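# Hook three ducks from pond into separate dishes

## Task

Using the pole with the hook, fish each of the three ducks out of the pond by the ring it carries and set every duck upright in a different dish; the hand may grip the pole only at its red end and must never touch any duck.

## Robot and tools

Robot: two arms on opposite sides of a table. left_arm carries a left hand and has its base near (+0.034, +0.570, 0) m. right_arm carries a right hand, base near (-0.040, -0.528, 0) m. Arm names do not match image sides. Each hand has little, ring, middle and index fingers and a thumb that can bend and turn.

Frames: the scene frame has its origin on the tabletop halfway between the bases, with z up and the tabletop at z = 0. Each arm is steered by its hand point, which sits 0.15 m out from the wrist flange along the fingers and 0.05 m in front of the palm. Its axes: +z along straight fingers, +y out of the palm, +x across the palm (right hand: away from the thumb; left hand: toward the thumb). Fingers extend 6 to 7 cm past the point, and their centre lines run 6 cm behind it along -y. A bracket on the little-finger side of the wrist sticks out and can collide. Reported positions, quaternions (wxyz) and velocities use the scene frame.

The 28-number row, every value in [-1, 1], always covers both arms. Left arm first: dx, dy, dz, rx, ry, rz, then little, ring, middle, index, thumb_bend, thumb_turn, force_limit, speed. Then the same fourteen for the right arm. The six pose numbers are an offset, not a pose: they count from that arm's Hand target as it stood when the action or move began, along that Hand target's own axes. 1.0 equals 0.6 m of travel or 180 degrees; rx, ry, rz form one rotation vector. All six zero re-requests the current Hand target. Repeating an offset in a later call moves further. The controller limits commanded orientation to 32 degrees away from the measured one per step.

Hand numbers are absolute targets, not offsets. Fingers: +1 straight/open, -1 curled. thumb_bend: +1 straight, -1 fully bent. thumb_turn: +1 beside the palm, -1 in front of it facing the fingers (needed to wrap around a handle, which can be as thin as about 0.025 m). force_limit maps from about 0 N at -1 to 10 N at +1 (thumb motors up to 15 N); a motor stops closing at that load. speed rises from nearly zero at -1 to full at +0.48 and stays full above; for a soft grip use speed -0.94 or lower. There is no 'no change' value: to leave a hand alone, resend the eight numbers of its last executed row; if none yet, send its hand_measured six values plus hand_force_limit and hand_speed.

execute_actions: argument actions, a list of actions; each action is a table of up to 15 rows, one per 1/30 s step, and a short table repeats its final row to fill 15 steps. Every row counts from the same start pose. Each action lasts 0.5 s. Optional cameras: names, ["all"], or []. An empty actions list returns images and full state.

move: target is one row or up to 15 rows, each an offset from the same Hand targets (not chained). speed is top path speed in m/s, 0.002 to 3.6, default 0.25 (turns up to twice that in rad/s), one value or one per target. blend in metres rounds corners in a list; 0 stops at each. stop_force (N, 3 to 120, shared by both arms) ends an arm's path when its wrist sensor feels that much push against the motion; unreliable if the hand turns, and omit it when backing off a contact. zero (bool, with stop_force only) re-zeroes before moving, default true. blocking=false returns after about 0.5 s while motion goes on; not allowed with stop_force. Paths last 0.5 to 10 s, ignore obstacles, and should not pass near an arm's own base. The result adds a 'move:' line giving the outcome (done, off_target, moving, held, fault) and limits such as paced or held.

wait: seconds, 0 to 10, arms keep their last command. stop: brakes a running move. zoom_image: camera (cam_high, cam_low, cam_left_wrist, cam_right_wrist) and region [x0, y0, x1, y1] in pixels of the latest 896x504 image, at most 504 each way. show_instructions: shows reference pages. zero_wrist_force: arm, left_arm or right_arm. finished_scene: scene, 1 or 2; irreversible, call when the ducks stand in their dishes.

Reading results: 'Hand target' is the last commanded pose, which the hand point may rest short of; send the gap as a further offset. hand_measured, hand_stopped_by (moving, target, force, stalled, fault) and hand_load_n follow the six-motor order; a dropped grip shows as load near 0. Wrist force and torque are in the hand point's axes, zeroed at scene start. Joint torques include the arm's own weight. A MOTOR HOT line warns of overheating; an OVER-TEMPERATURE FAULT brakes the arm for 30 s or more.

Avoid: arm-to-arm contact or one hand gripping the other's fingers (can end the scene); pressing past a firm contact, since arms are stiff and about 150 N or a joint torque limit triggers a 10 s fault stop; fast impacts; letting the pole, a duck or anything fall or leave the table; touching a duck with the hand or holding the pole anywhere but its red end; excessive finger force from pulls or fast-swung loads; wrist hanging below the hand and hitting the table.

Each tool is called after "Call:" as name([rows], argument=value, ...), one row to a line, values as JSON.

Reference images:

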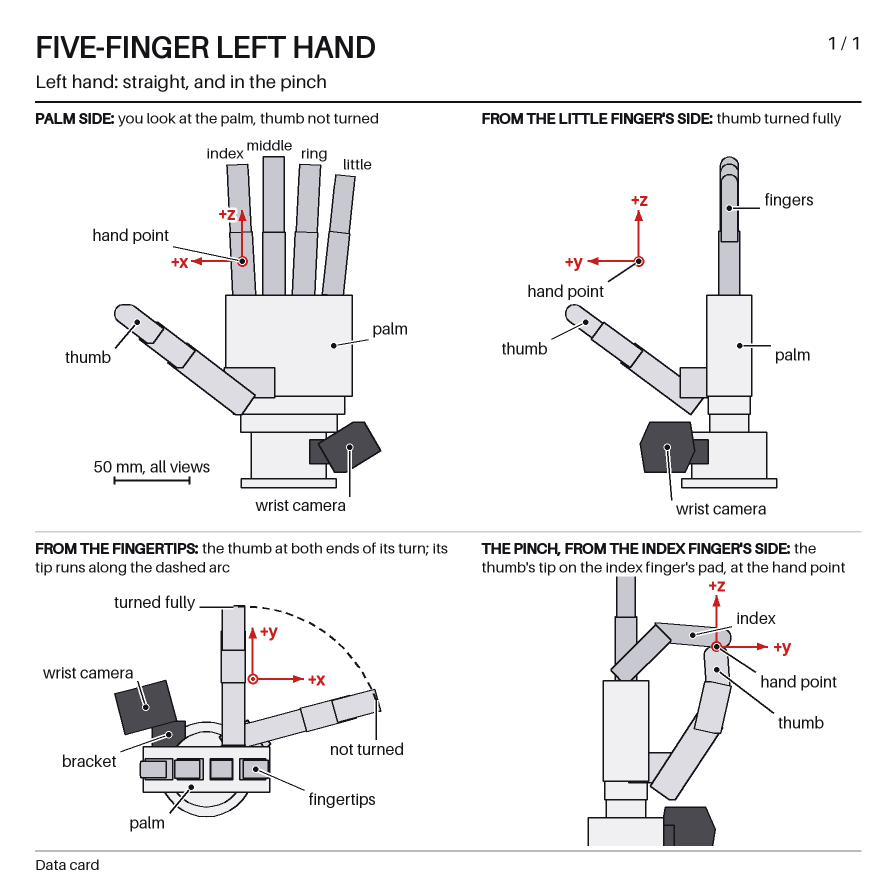

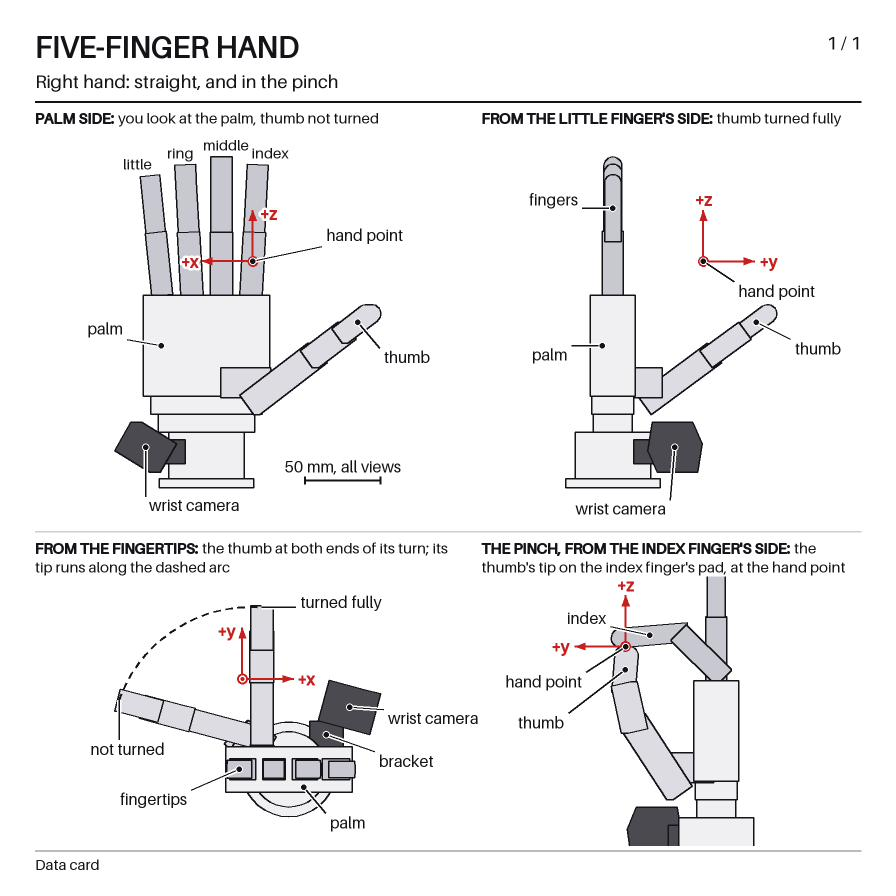

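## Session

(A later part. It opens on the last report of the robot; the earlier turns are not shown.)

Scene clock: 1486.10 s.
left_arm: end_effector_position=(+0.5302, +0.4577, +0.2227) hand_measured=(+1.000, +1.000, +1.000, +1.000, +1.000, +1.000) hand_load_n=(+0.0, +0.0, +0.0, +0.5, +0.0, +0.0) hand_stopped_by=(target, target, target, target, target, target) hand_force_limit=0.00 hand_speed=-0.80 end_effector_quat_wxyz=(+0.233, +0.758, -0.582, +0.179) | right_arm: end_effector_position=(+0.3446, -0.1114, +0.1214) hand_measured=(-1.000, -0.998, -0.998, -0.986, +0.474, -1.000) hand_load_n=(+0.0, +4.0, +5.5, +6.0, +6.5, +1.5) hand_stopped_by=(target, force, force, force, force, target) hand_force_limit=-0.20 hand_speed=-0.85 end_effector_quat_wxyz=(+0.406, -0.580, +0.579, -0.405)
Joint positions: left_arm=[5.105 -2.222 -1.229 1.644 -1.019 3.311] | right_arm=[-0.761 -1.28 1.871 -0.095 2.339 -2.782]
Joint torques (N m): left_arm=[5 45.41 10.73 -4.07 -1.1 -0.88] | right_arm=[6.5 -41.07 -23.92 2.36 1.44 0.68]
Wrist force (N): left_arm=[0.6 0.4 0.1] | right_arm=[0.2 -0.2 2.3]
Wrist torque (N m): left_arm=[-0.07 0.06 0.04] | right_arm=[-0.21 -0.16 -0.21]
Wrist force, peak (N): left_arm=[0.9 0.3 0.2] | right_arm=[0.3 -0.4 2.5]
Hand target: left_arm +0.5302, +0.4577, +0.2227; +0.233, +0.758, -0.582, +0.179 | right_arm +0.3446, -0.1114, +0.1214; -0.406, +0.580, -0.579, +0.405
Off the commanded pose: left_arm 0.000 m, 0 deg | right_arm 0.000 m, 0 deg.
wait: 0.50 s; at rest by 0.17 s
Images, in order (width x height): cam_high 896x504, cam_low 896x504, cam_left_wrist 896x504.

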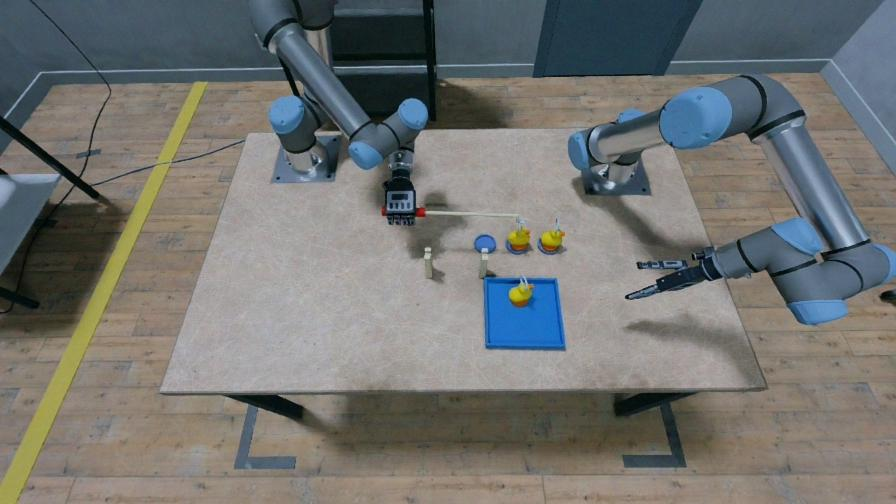

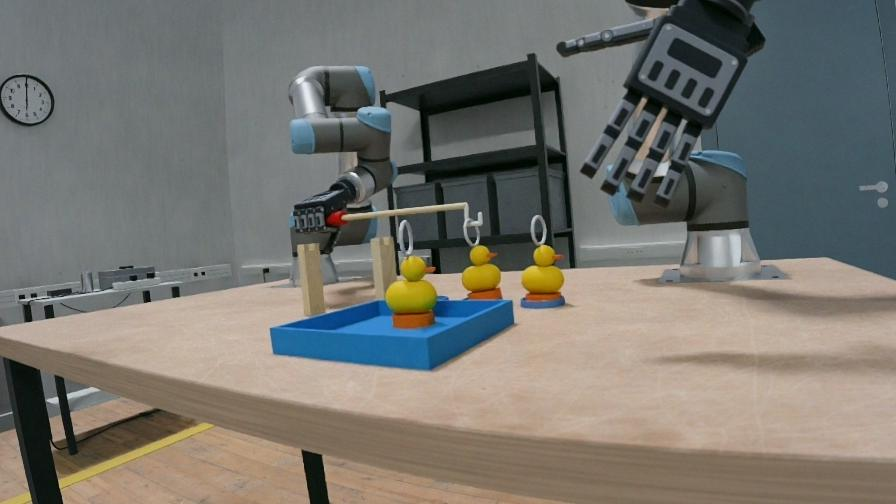

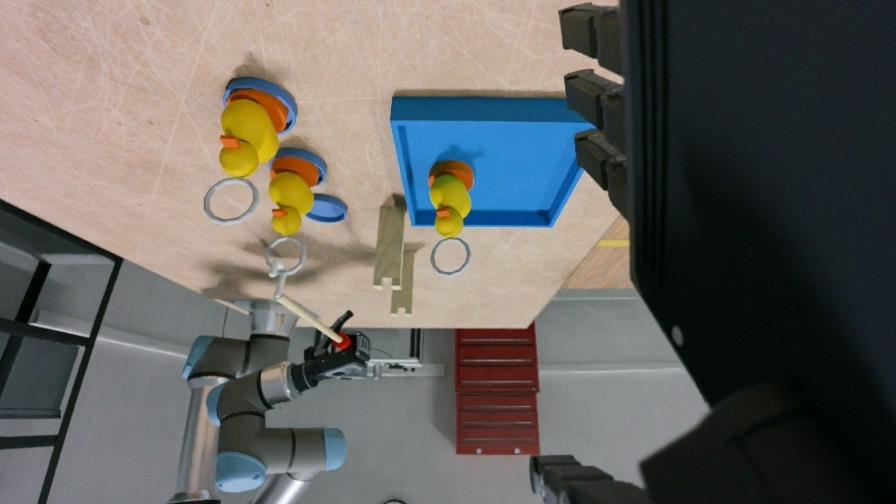

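Call:
move(target=[0,0,0,0,0,0,1,1,1,1,1,1,0,-0.8,0.008,-0.0188,-0.0068,0,0,0,-1,-1,-1,-1,-1,-1,-0.2,-0.85], speed=0.01)

Call:
wait(seconds=1, cameras=["cam_high"])

Call:
zoom_image(camera="cam_high", region=[493, 210, 543, 260])

Call:
wait(seconds=0.3, cameras=["cam_high","cam_low","cam_left_wrist"])

Call:
zoom_image(camera="cam_high", region=[493, 210, 543, 260])

Call:
zoom_image(camera="cam_left_wrist", region=[230, 120, 350, 240])

Call:
zoom_image(camera="cam_low", region=[430, 180, 530, 320])

Scene clock: 1506.67 s.
left_arm: end_effector_position=(+0.5302, +0.4577, +0.2227) hand_measured=(+1.000, +1.000, +1.000, +1.000, +1.000, +1.000) hand_load_n=(+0.0, +0.0, +0.0, +0.0, +0.0, +0.0) hand_stopped_by=(target, target, target, target, target, target) hand_force_limit=0.00 hand_speed=-0.80 end_effector_quat_wxyz=(+0.233, +0.758, -0.582, +0.179) | right_arm: end_effector_position=(+0.3447, -0.1163, +0.1335) hand_measured=(-1.000, -0.998, -0.998, -0.986, +0.474, -1.000) hand_load_n=(+0.0, +4.0, +6.0, +6.5, +6.5, +1.5) hand_stopped_by=(target, force, force, force, force, target) hand_force_limit=-0.20 hand_speed=-0.85 end_effector_quat_wxyz=(+0.406, -0.580, +0.579, -0.405)
Joint positions: left_arm=[5.105 -2.222 -1.229 1.644 -1.019 3.311] | right_arm=[-0.769 -1.307 1.87 -0.071 2.332 -2.788]
Joint torques (N m): left_arm=[4.97 46.65 12.15 -4.04 -1.13 -0.81] | right_arm=[-2.27 -27.24 -24.57 0.85 -0.31 -2]
Wrist force (N): left_arm=[0.7 0.3 0.1] | right_arm=[0.3 0.2 2.5]
Wrist torque (N m): left_arm=[-0.07 0.04 0.04] | right_arm=[-0.23 -0.13 -0.35]
Wrist force, peak (N): left_arm=[1.2 0.1 0.3] | right_arm=[0.0 0.3 2.8]
Hand target: left_arm +0.5302, +0.4577, +0.2227; +0.233, +0.758, -0.582, +0.179 | right_arm +0.3447, -0.1162, +0.1334; -0.406, +0.580, -0.579, +0.405
Off the commanded pose: left_arm 0.000 m, 0 deg | right_arm 0.000 m, 0 deg.
move: done

Scene clock: 1507.67 s.
left_arm: end_effector_position=(+0.5302, +0.4577, +0.2227) hand_measured=(+1.000, +1.000, +1.000, +1.000, +1.000, +1.000) hand_load_n=(+0.0, +0.0, +0.0, +0.0, +0.0, +0.0) hand_stopped_by=(target, target, target, target, target, target) hand_force_limit=0.00 hand_speed=-0.80 end_effector_quat_wxyz=(+0.233, +0.758, -0.582, +0.179) | right_arm: end_effector_position=(+0.3447, -0.1162, +0.1334) hand_measured=(-1.000, -0.998, -0.998, -0.986, +0.474, -1.000) hand_load_n=(+0.0, +4.0, +6.0, +6.0, +6.5, +1.5) hand_stopped_by=(target, force, force, force, force, target) hand_force_limit=-0.20 hand_speed=-0.85 end_effector_quat_wxyz=(+0.406, -0.580, +0.579, -0.405)
Joint positions: left_arm=[5.105 -2.222 -1.229 1.644 -1.019 3.311] | right_arm=[-0.769 -1.307 1.87 -0.071 2.332 -2.788]
Joint torques (N m): left_arm=[5.02 45.86 11.43 -4.16 -1.16 -0.74] | right_arm=[3.68 -23.91 -21.73 -1.82 1.44 1.69]
Wrist force (N): left_arm=[0.7 0.2 0.3] | right_arm=[0.2 0.2 2.6]
Wrist torque (N m): left_arm=[-0.10 0.05 0.05] | right_arm=[-0.24 -0.14 -0.36]
Wrist force, peak (N): left_arm=[0.8 0.6 0.2] | right_arm=[0.3 0.2 2.8]
Hand target: left_arm +0.5302, +0.4577, +0.2227; +0.233, +0.758, -0.582, +0.179 | right_arm +0.3447, -0.1162, +0.1334; -0.406, +0.580, -0.579, +0.405
Off the commanded pose: left_arm 0.000 m, 0 deg | right_arm 0.000 m, 0 deg.
wait: 1.00 s; at rest by 0.17 s
Images, in order (width x height): cam_high 896x504.

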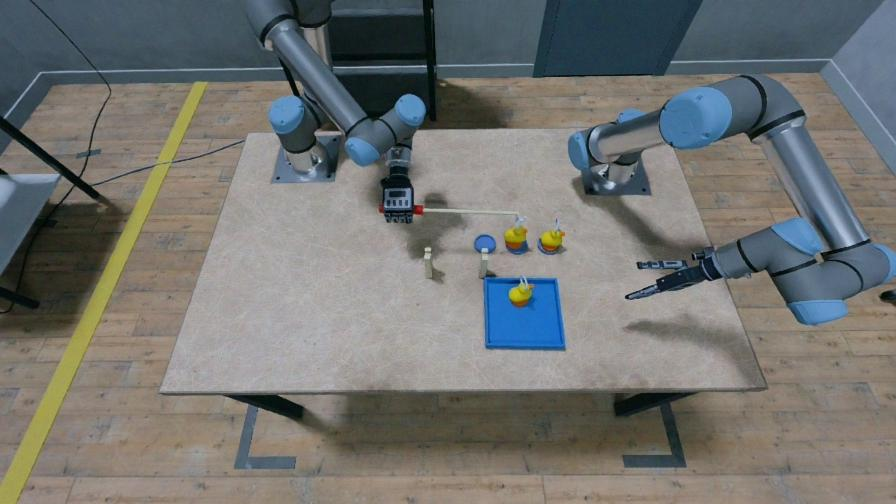

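Scaled by 10.080 from the camera's 896x504 image, which has a finer 1280x720 frame.

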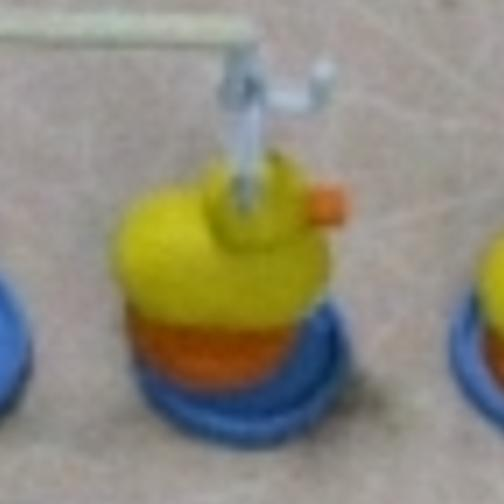

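Scene clock: 1507.97 s.
left_arm: end_effector_position=(+0.5302, +0.4577, +0.2227) hand_measured=(+1.000, +1.000, +1.000, +1.000, +1.000, +1.000) hand_load_n=(+0.0, +0.0, +0.0, +0.0, +0.0, +0.0) hand_stopped_by=(target, target, target, target, target, target) hand_force_limit=0.00 hand_speed=-0.80 end_effector_quat_wxyz=(+0.233, +0.758, -0.582, +0.179) | right_arm: end_effector_position=(+0.3447, -0.1162, +0.1334) hand_measured=(-1.000, -0.998, -0.998, -0.986, +0.474, -1.000) hand_load_n=(+0.0, +4.0, +6.0, +6.5, +6.5, +2.0) hand_stopped_by=(target, force, force, force, force, target) hand_force_limit=-0.20 hand_speed=-0.85 end_effector_quat_wxyz=(+0.406, -0.580, +0.579, -0.405)
Joint positions: left_arm=[5.105 -2.222 -1.229 1.644 -1.019 3.311] | right_arm=[-0.769 -1.307 1.87 -0.071 2.332 -2.788]
Joint torques (N m): left_arm=[5.05 45.34 11.68 -4.11 -0.91 -0.82] | right_arm=[4.62 -24.99 -20.98 -1.9 1.41 2.29]
Wrist force (N): left_arm=[0.9 0.2 0.2] | right_arm=[0.3 0.1 2.6]
Wrist torque (N m): left_arm=[-0.08 0.00 0.06] | right_arm=[-0.25 -0.13 -0.36]
Wrist force, peak (N): left_arm=[0.9 0.4 0.2] | right_arm=[0.3 0.4 2.7]
Hand target: left_arm +0.5302, +0.4577, +0.2227; +0.233, +0.758, -0.582, +0.179 | right_arm +0.3447, -0.1162, +0.1334; -0.406, +0.580, -0.579, +0.405
Off the commanded pose: left_arm 0.000 m, 0 deg | right_arm 0.000 m, 0 deg.
wait: 0.30 s; at rest by 0.17 s
Images, in order (width x height): cam_high 896x504, cam_low 896x504, cam_left_wrist 896x504.

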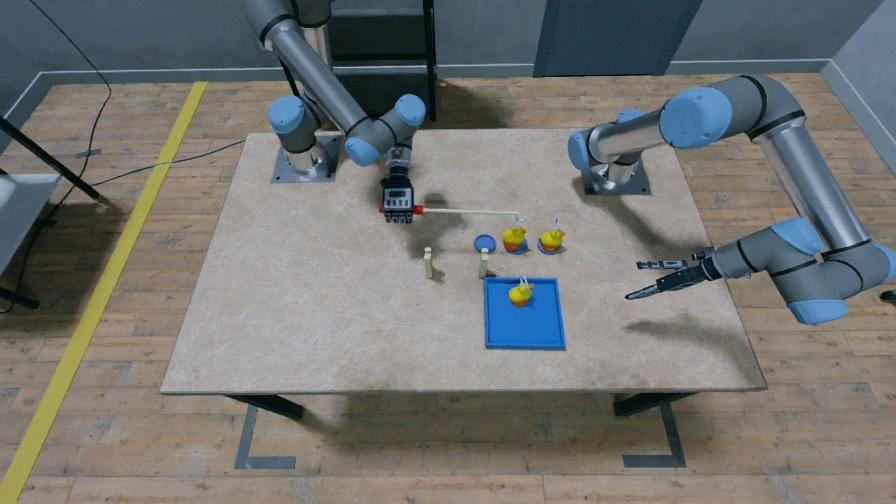

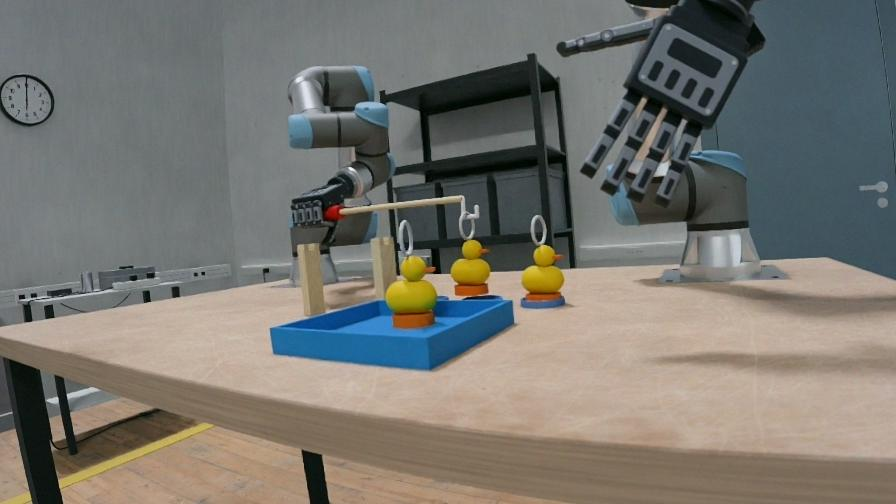

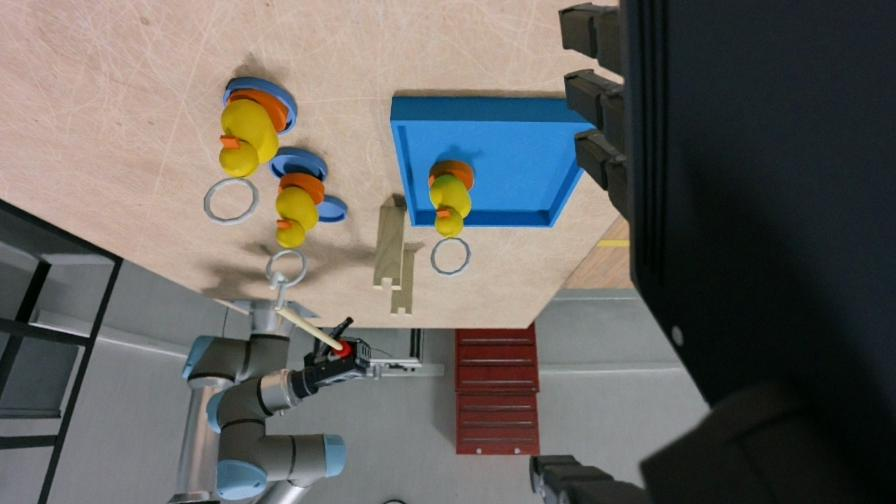

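Scaled by 10.080 from the camera's 896x504 image, which has a finer 1280x720 frame.

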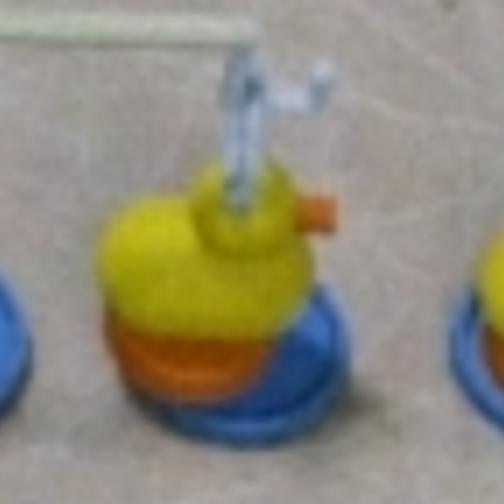

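Scaled by 4.200 from the camera's 896x504 image, which has a finer 1280x720 frame.

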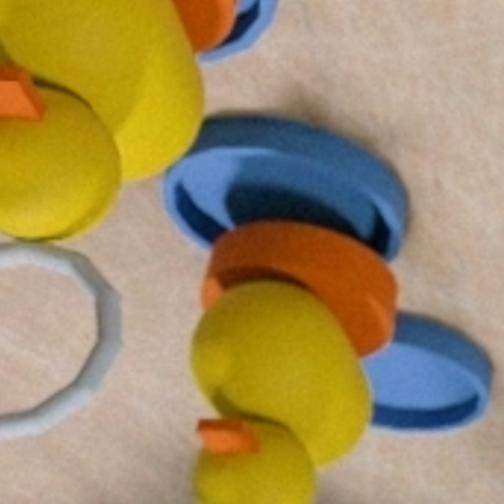

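Scaled by 3.600 from the camera's 896x504 image, which has a finer 1280x720 frame.

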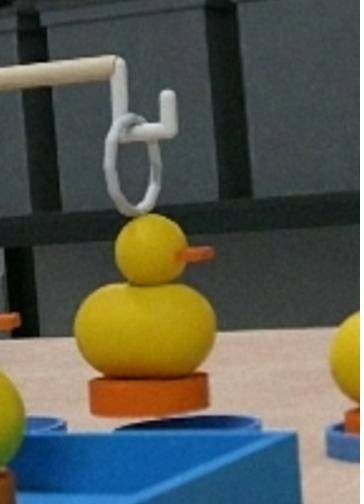

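Call:
wait(seconds=0.5, cameras=["cam_high","cam_left_wrist"])

Call:
zoom_image(camera="cam_high", region=[493, 210, 543, 260])

Call:
zoom_image(camera="cam_left_wrist", region=[230, 120, 350, 240])

Call:
wait(seconds=0.16, cameras=["cam_high","cam_left_wrist"])

Call:
zoom_image(camera="cam_high", region=[493, 210, 543, 260])

Call:
zoom_image(camera="cam_left_wrist", region=[230, 120, 350, 240])

Call:
wait(seconds=0.16, cameras=["cam_high","cam_left_wrist"])

Call:
zoom_image(camera="cam_high", region=[493, 210, 543, 260])

Call:
zoom_image(camera="cam_left_wrist", region=[230, 120, 350, 240])

Call:
wait(seconds=0.16, cameras=["cam_high","cam_left_wrist"])

Call:
zoom_image(camera="cam_high", region=[493, 210, 543, 260])

Call:
zoom_image(camera="cam_left_wrist", region=[230, 120, 350, 240])

Call:
wait(seconds=0.16, cameras=["cam_high","cam_left_wrist"])

Call:
zoom_image(camera="cam_high", region=[493, 210, 543, 260])

Call:
zoom_image(camera="cam_left_wrist", region=[230, 120, 350, 240])

Scene clock: 1541.77 s.
left_arm: end_effector_position=(+0.5302, +0.4577, +0.2227) hand_measured=(+1.000, +1.000, +1.000, +1.000, +1.000, +1.000) hand_load_n=(+0.0, +0.0, +0.0, +0.0, +0.0, +0.0) hand_stopped_by=(target, target, target, target, target, target) hand_force_limit=0.00 hand_speed=-0.80 end_effector_quat_wxyz=(+0.233, +0.758, -0.582, +0.179) | right_arm: end_effector_position=(+0.3447, -0.1162, +0.1334) hand_measured=(-1.000, -0.998, -0.998, -0.986, +0.474, -1.000) hand_load_n=(+0.0, +4.0, +5.5, +6.5, +6.5, +2.0) hand_stopped_by=(target, force, force, force, force, target) hand_force_limit=-0.20 hand_speed=-0.85 end_effector_quat_wxyz=(+0.406, -0.580, +0.579, -0.405)
Joint positions: left_arm=[5.105 -2.222 -1.229 1.644 -1.019 3.311] | right_arm=[-0.769 -1.307 1.87 -0.071 2.332 -2.788]
Joint torques (N m): left_arm=[4.55 45.28 11.74 -3.95 -1.01 -0.82] | right_arm=[5.01 -25.79 -14.35 -1.59 1.16 2.07]
Wrist force (N): left_arm=[0.7 0.3 0.1] | right_arm=[0.1 0.2 2.6]
Wrist torque (N m): left_arm=[-0.07 0.04 0.04] | right_arm=[-0.23 -0.10 -0.36]
Wrist force, peak (N): left_arm=[0.9 0.8 0.4] | right_arm=[0.0 0.1 2.9]
Hand target: left_arm +0.5302, +0.4577, +0.2227; +0.233, +0.758, -0.582, +0.179 | right_arm +0.3447, -0.1162, +0.1334; -0.406, +0.580, -0.579, +0.405
Off the commanded pose: left_arm 0.000 m, 0 deg | right_arm 0.000 m, 0 deg.
wait: 0.50 s; at rest from the start
Images, in order (width x height): cam_high 896x504, cam_left_wrist 896x504.

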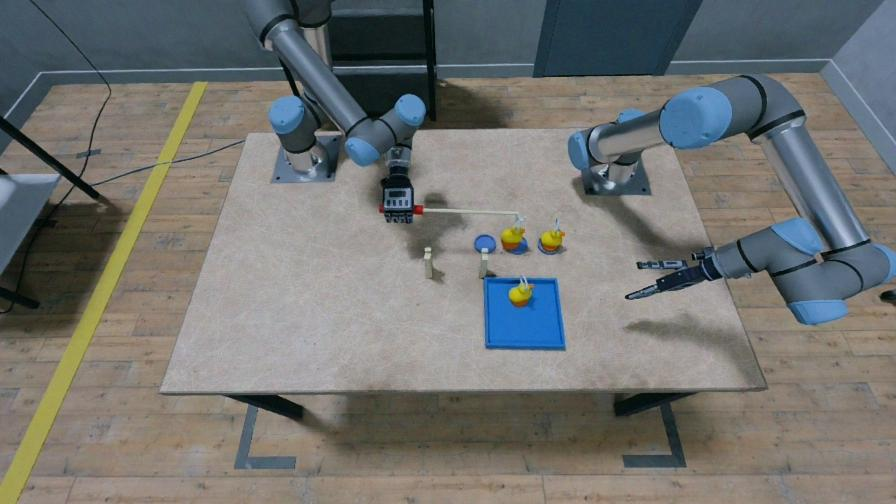

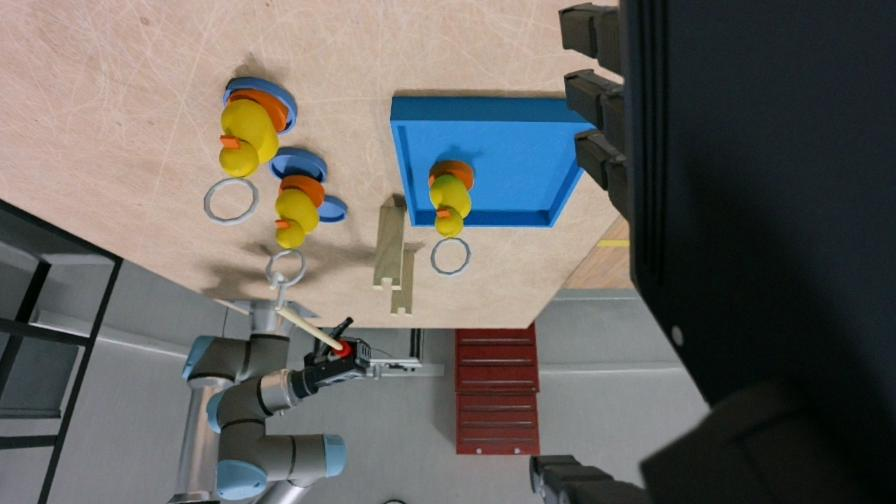

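Scaled by 10.080 from the camera's 896x504 image, which has a finer 1280x720 frame.

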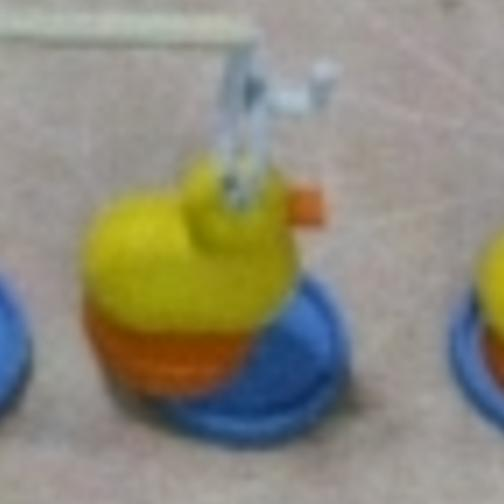

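Scaled by 4.200 from the camera's 896x504 image, which has a finer 1280x720 frame.

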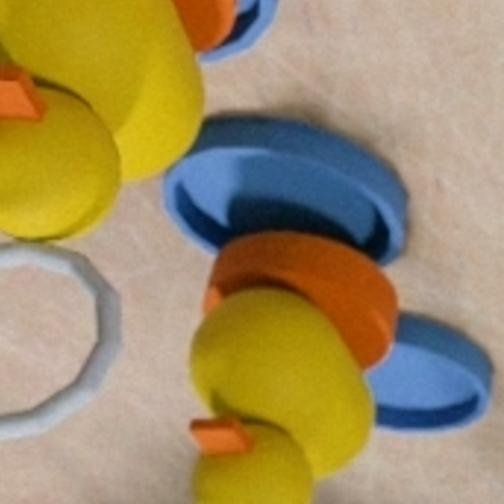

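Scene clock: 1541.93 s.
left_arm: end_effector_position=(+0.5302, +0.4577, +0.2227) hand_measured=(+1.000, +1.000, +1.000, +1.000, +1.000, +1.000) hand_load_n=(+0.0, +0.0, +0.5, +0.0, +0.0, +0.0) hand_stopped_by=(target, target, target, target, target, target) hand_force_limit=0.00 hand_speed=-0.80 end_effector_quat_wxyz=(+0.233, +0.758, -0.582, +0.179) | right_arm: end_effector_position=(+0.3447, -0.1162, +0.1334) hand_measured=(-1.000, -0.998, -0.998, -0.986, +0.474, -1.000) hand_load_n=(+0.0, +4.0, +6.0, +6.5, +6.5, +1.5) hand_stopped_by=(target, force, force, force, force, target) hand_force_limit=-0.20 hand_speed=-0.85 end_effector_quat_wxyz=(+0.406, -0.580, +0.579, -0.405)
Joint positions: left_arm=[5.105 -2.222 -1.229 1.644 -1.019 3.311] | right_arm=[-0.769 -1.307 1.87 -0.071 2.332 -2.788]
Joint torques (N m): left_arm=[4.72 45.07 11.54 -4.16 -0.98 -0.81] | right_arm=[4.73 -27.13 -15.09 -1.36 0.97 2.16]
Wrist force (N): left_arm=[0.5 0.5 0.2] | right_arm=[0.4 0.3 2.6]
Wrist torque (N m): left_arm=[-0.04 0.07 0.03] | right_arm=[-0.22 -0.15 -0.35]
Wrist force, peak (N): left_arm=[0.9 0.2 0.2] | right_arm=[0.2 0.2 2.7]
Hand target: left_arm +0.5302, +0.4577, +0.2227; +0.233, +0.758, -0.582, +0.179 | right_arm +0.3447, -0.1162, +0.1334; -0.406, +0.580, -0.579, +0.405
Off the commanded pose: left_arm 0.000 m, 0 deg | right_arm 0.000 m, 0 deg.
wait: 0.17 s; no rest
Images, in order (width x height): cam_high 896x504, cam_left_wrist 896x504.

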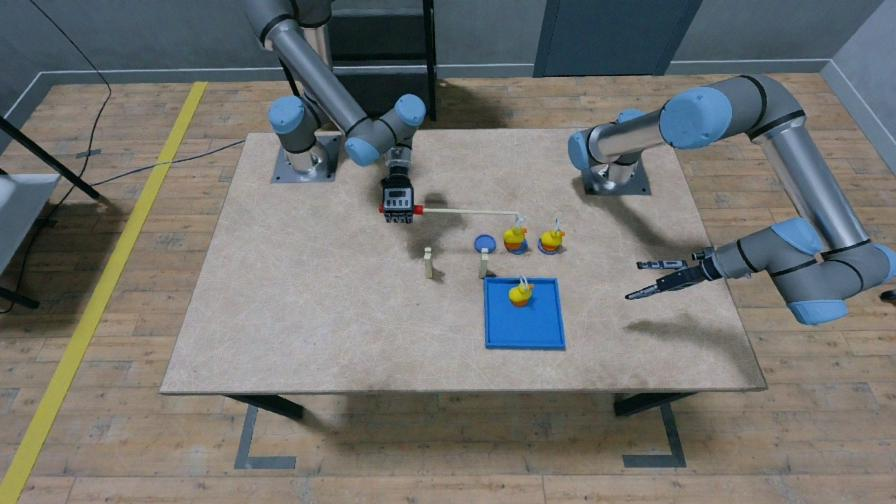

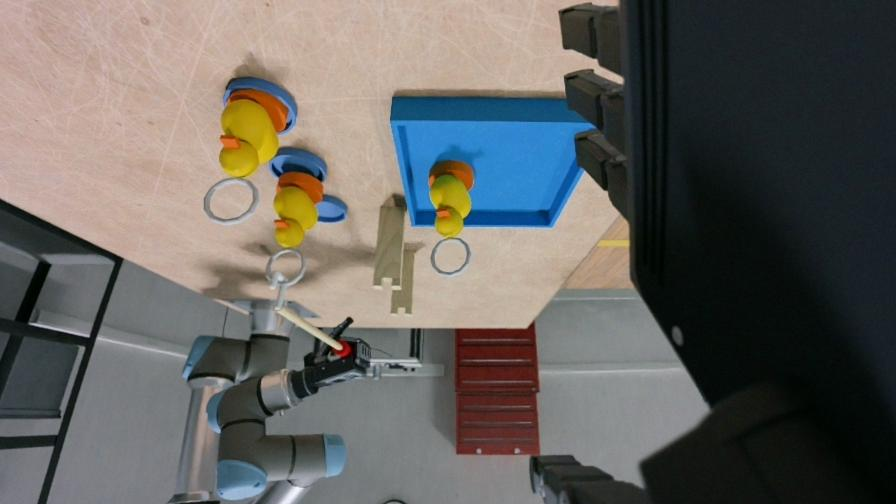

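Scaled by 10.080 from the camera's 896x504 image, which has a finer 1280x720 frame.

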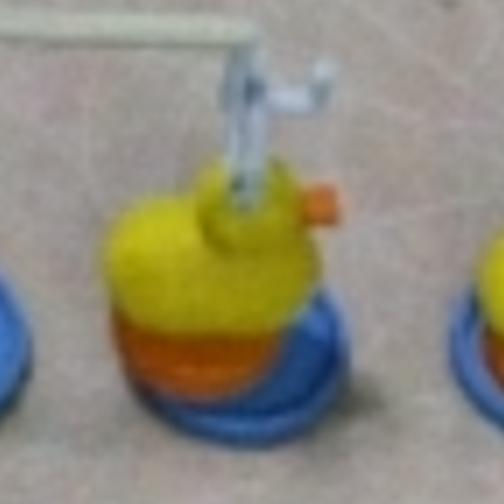

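Scaled by 4.200 from the camera's 896x504 image, which has a finer 1280x720 frame.

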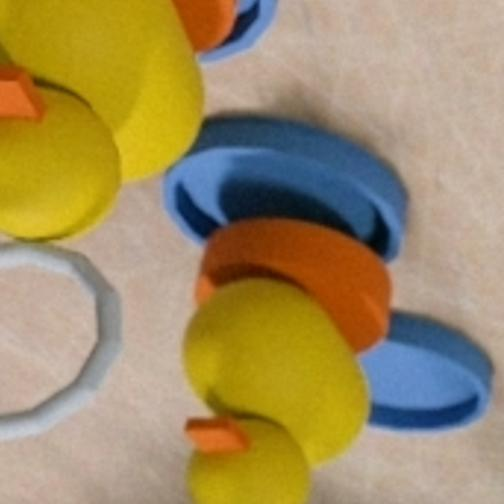

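Scene clock: 1542.10 s.
left_arm: end_effector_position=(+0.5302, +0.4577, +0.2227) hand_measured=(+1.000, +1.000, +1.000, +1.000, +1.000, +1.000) hand_load_n=(+0.0, +0.0, +0.0, +0.0, +0.0, +0.0) hand_stopped_by=(target, target, target, target, target, target) hand_force_limit=0.00 hand_speed=-0.80 end_effector_quat_wxyz=(+0.233, +0.758, -0.582, +0.179) | right_arm: end_effector_position=(+0.3447, -0.1162, +0.1334) hand_measured=(-1.000, -0.998, -0.998, -0.986, +0.474, -1.000) hand_load_n=(+0.0, +4.0, +6.0, +6.5, +6.5, +1.5) hand_stopped_by=(target, force, force, force, force, target) hand_force_limit=-0.20 hand_speed=-0.85 end_effector_quat_wxyz=(+0.406, -0.580, +0.579, -0.405)
Joint positions: left_arm=[5.105 -2.222 -1.229 1.644 -1.019 3.311] | right_arm=[-0.769 -1.307 1.87 -0.071 2.332 -2.788]
Joint torques (N m): left_arm=[4.6 45.59 11.8 -4.14 -1.04 -0.93] | right_arm=[4.21 -24.79 -15.15 -1.59 0.89 2.25]
Wrist force (N): left_arm=[0.9 0.2 0.3] | right_arm=[0.2 0.3 2.7]
Wrist torque (N m): left_arm=[-0.11 0.02 0.06] | right_arm=[-0.22 -0.13 -0.36]
Wrist force, peak (N): left_arm=[0.9 0.3 0.1] | right_arm=[0.1 0.2 2.7]
Hand target: left_arm +0.5302, +0.4577, +0.2227; +0.233, +0.758, -0.582, +0.179 | right_arm +0.3447, -0.1162, +0.1334; -0.406, +0.580, -0.579, +0.405
Off the commanded pose: left_arm 0.000 m, 0 deg | right_arm 0.000 m, 0 deg.
wait: 0.17 s; no rest
Images, in order (width x height): cam_high 896x504, cam_left_wrist 896x504.

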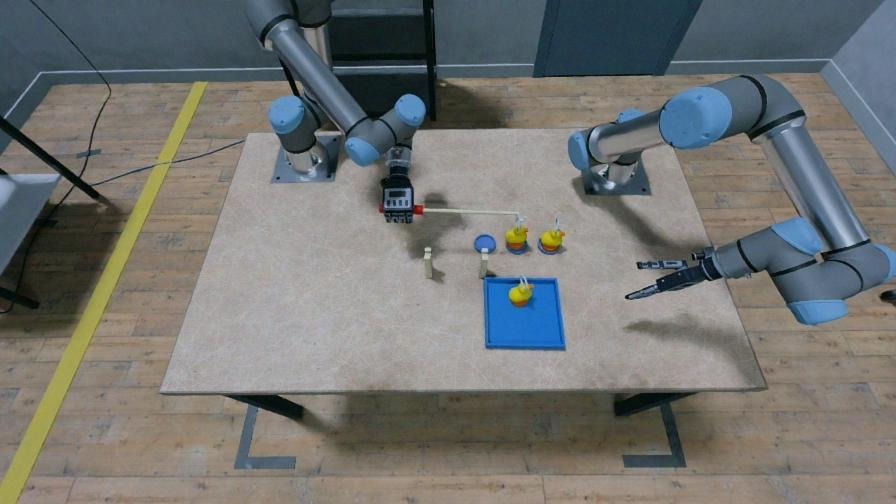

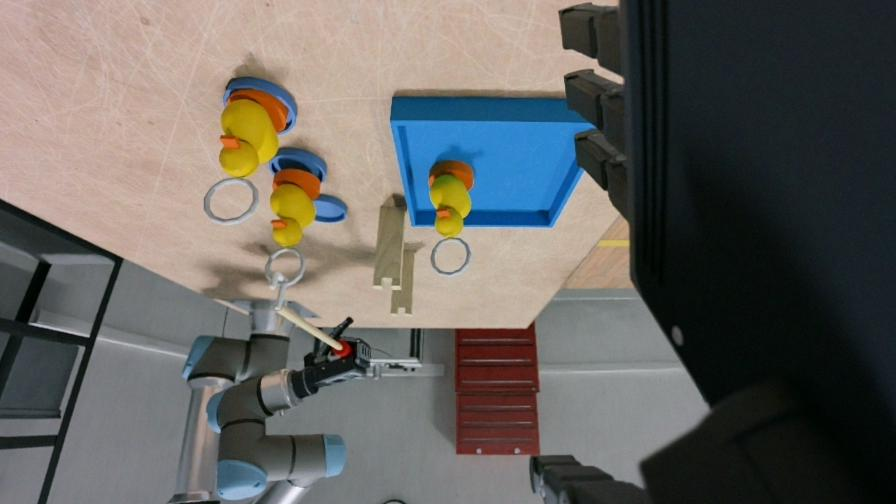

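Scaled by 10.080 from the camera's 896x504 image, which has a finer 1280x720 frame.

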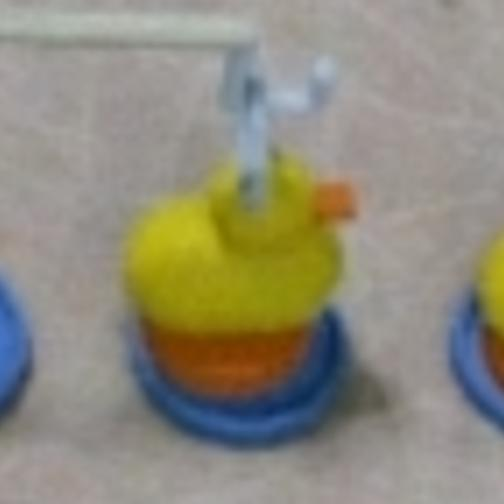

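Scaled by 4.200 from the camera's 896x504 image, which has a finer 1280x720 frame.

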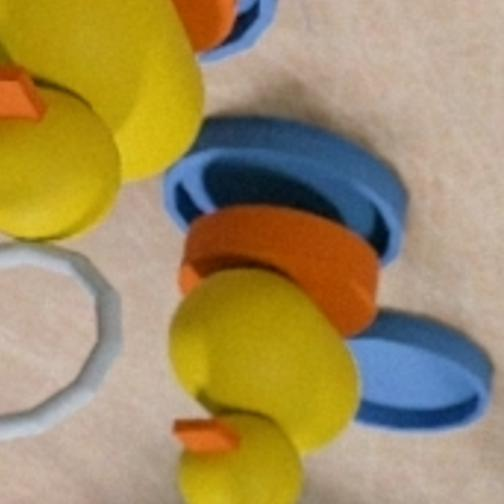

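Scene clock: 1542.27 s.
left_arm: end_effector_position=(+0.5302, +0.4577, +0.2227) hand_measured=(+1.000, +1.000, +1.000, +1.000, +1.000, +1.000) hand_load_n=(+0.0, +0.0, +0.0, +0.0, +0.0, +0.0) hand_stopped_by=(target, target, target, target, target, target) hand_force_limit=0.00 hand_speed=-0.80 end_effector_quat_wxyz=(+0.233, +0.758, -0.582, +0.179) | right_arm: end_effector_position=(+0.3447, -0.1162, +0.1334) hand_measured=(-1.000, -0.998, -0.998, -0.986, +0.474, -1.000) hand_load_n=(+0.0, +4.0, +6.0, +6.5, +6.5, +1.5) hand_stopped_by=(target, force, force, force, force, target) hand_force_limit=-0.20 hand_speed=-0.85 end_effector_quat_wxyz=(+0.406, -0.580, +0.579, -0.405)
Joint positions: left_arm=[5.105 -2.222 -1.229 1.644 -1.019 3.311] | right_arm=[-0.769 -1.307 1.87 -0.071 2.332 -2.788]
Joint torques (N m): left_arm=[5.44 45.16 11.71 -4.17 -0.99 -0.78] | right_arm=[4.18 -26 -14.38 -1.39 1.11 2.14]
Wrist force (N): left_arm=[0.6 0.4 0.1] | right_arm=[0.1 0.2 2.6]
Wrist torque (N m): left_arm=[-0.05 0.06 0.03] | right_arm=[-0.23 -0.11 -0.36]
Wrist force, peak (N): left_arm=[0.9 0.2 0.3] | right_arm=[0.3 0.2 2.6]
Hand target: left_arm +0.5302, +0.4577, +0.2227; +0.233, +0.758, -0.582, +0.179 | right_arm +0.3447, -0.1162, +0.1334; -0.406, +0.580, -0.579, +0.405
Off the commanded pose: left_arm 0.000 m, 0 deg | right_arm 0.000 m, 0 deg.
wait: 0.17 s; no rest
Images, in order (width x height): cam_high 896x504, cam_left_wrist 896x504.

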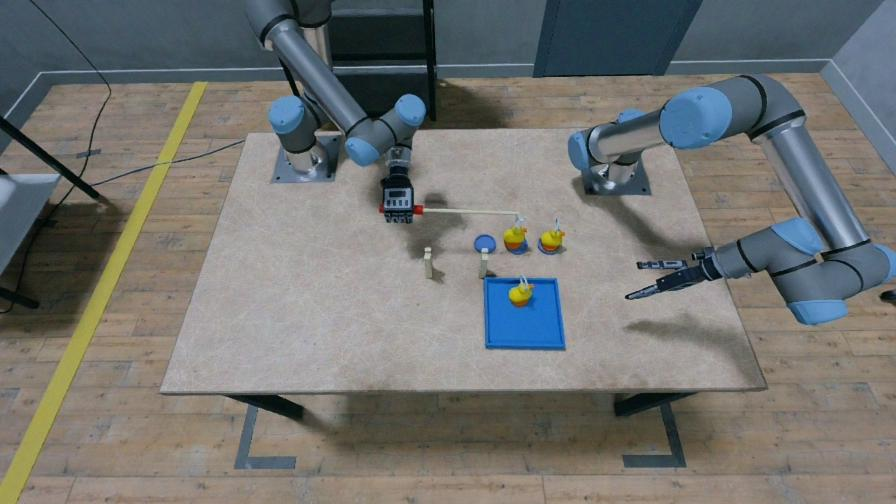

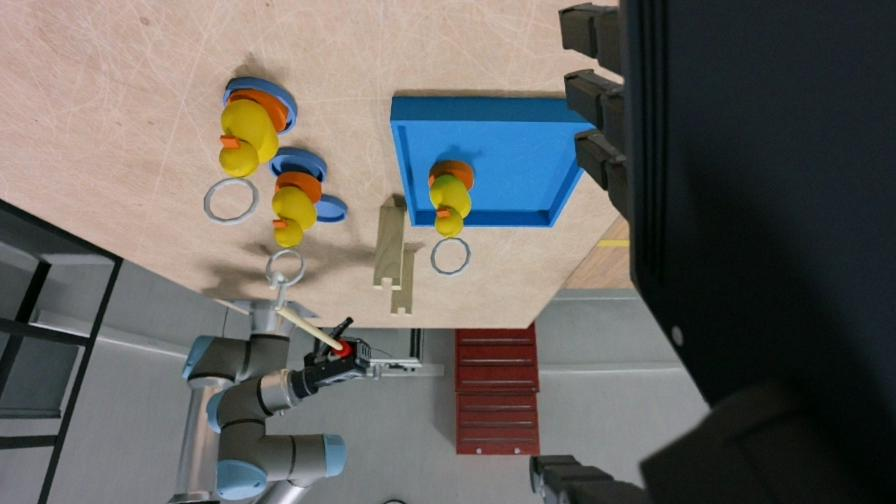

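Scaled by 10.080 from the camera's 896x504 image, which has a finer 1280x720 frame.

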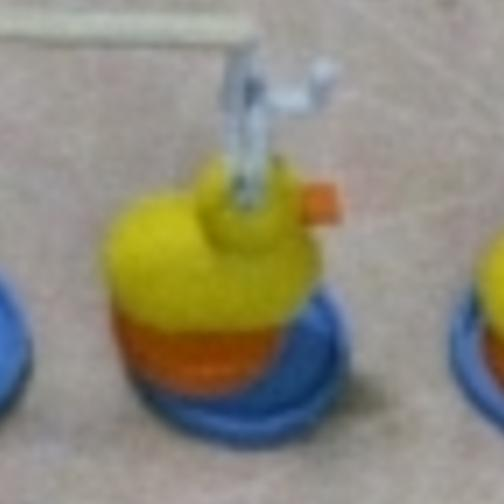

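Scaled by 4.200 from the camera's 896x504 image, which has a finer 1280x720 frame.

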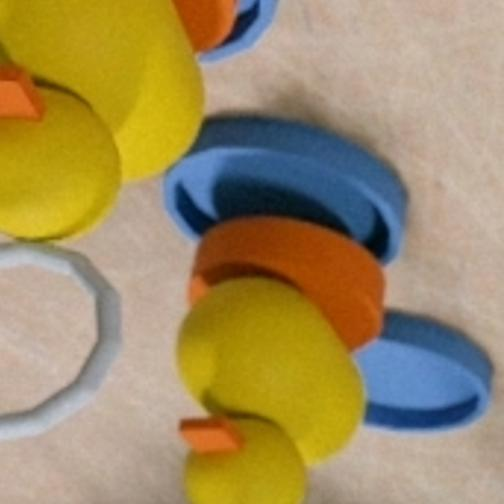

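Scene clock: 1542.43 s.
left_arm: end_effector_position=(+0.5302, +0.4577, +0.2227) hand_measured=(+1.000, +1.000, +1.000, +1.000, +1.000, +1.000) hand_load_n=(+0.0, +0.0, +0.0, +0.0, +0.0, +0.0) hand_stopped_by=(target, target, target, target, target, target) hand_force_limit=0.00 hand_speed=-0.80 end_effector_quat_wxyz=(+0.233, +0.758, -0.582, +0.179) | right_arm: end_effector_position=(+0.3447, -0.1162, +0.1334) hand_measured=(-1.000, -0.998, -0.998, -0.986, +0.474, -1.000) hand_load_n=(+0.0, +4.0, +6.0, +6.5, +6.0, +1.5) hand_stopped_by=(target, force, force, force, force, target) hand_force_limit=-0.20 hand_speed=-0.85 end_effector_quat_wxyz=(+0.406, -0.580, +0.579, -0.405)
Joint positions: left_arm=[5.105 -2.222 -1.229 1.644 -1.019 3.311] | right_arm=[-0.769 -1.307 1.87 -0.071 2.332 -2.788]
Joint torques (N m): left_arm=[4.68 44.9 11.32 -4.09 -1.03 -0.92] | right_arm=[4.55 -26.09 -14.9 -1.3 1.14 2.13]
Wrist force (N): left_arm=[0.8 0.4 0.2] | right_arm=[0.2 0.3 2.5]
Wrist torque (N m): left_arm=[-0.06 0.02 0.05] | right_arm=[-0.21 -0.11 -0.36]
Wrist force, peak (N): left_arm=[0.8 0.4 0.2] | right_arm=[0.2 0.1 2.7]
Hand target: left_arm +0.5302, +0.4577, +0.2227; +0.233, +0.758, -0.582, +0.179 | right_arm +0.3447, -0.1162, +0.1334; -0.406, +0.580, -0.579, +0.405
Off the commanded pose: left_arm 0.000 m, 0 deg | right_arm 0.000 m, 0 deg.
wait: 0.17 s; no rest
Images, in order (width x height): cam_high 896x504, cam_left_wrist 896x504.

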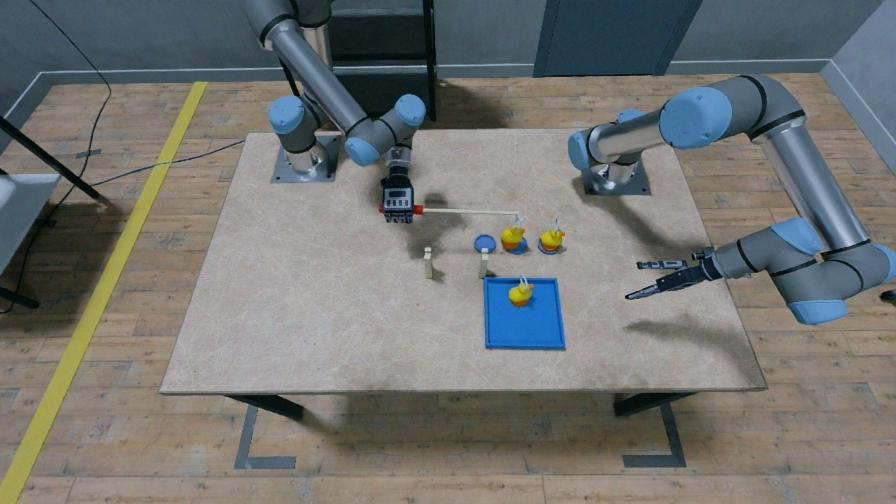

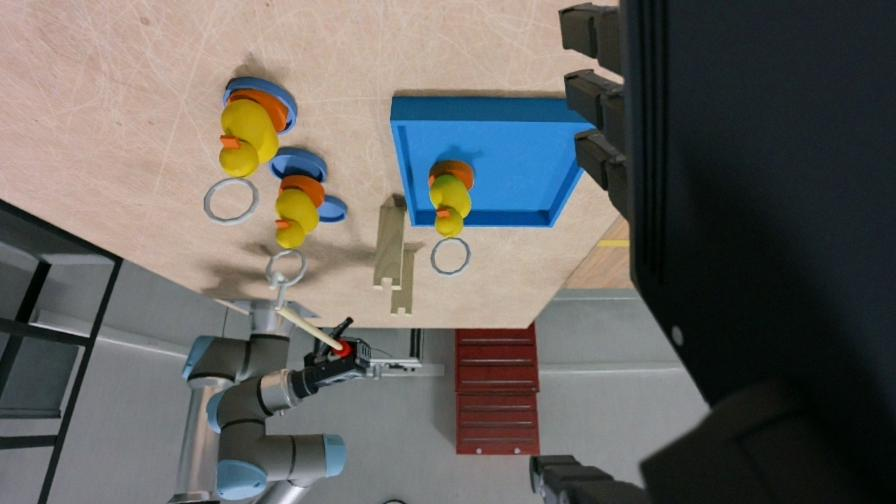

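Scaled by 10.080 from the camera's 896x504 image, which has a finer 1280x720 frame.

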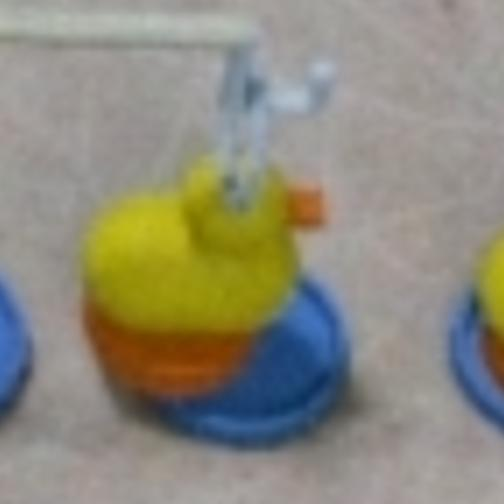

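Scaled by 4.200 from the camera's 896x504 image, which has a finer 1280x720 frame.

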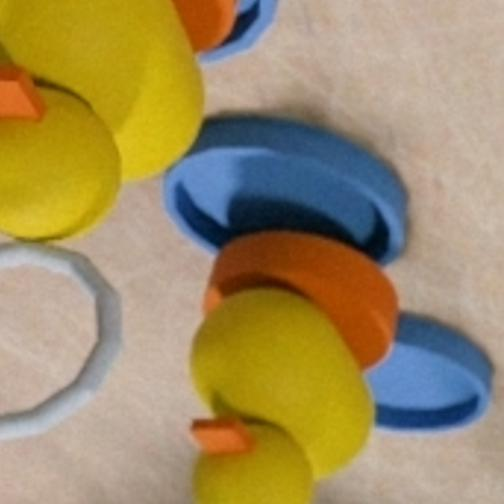

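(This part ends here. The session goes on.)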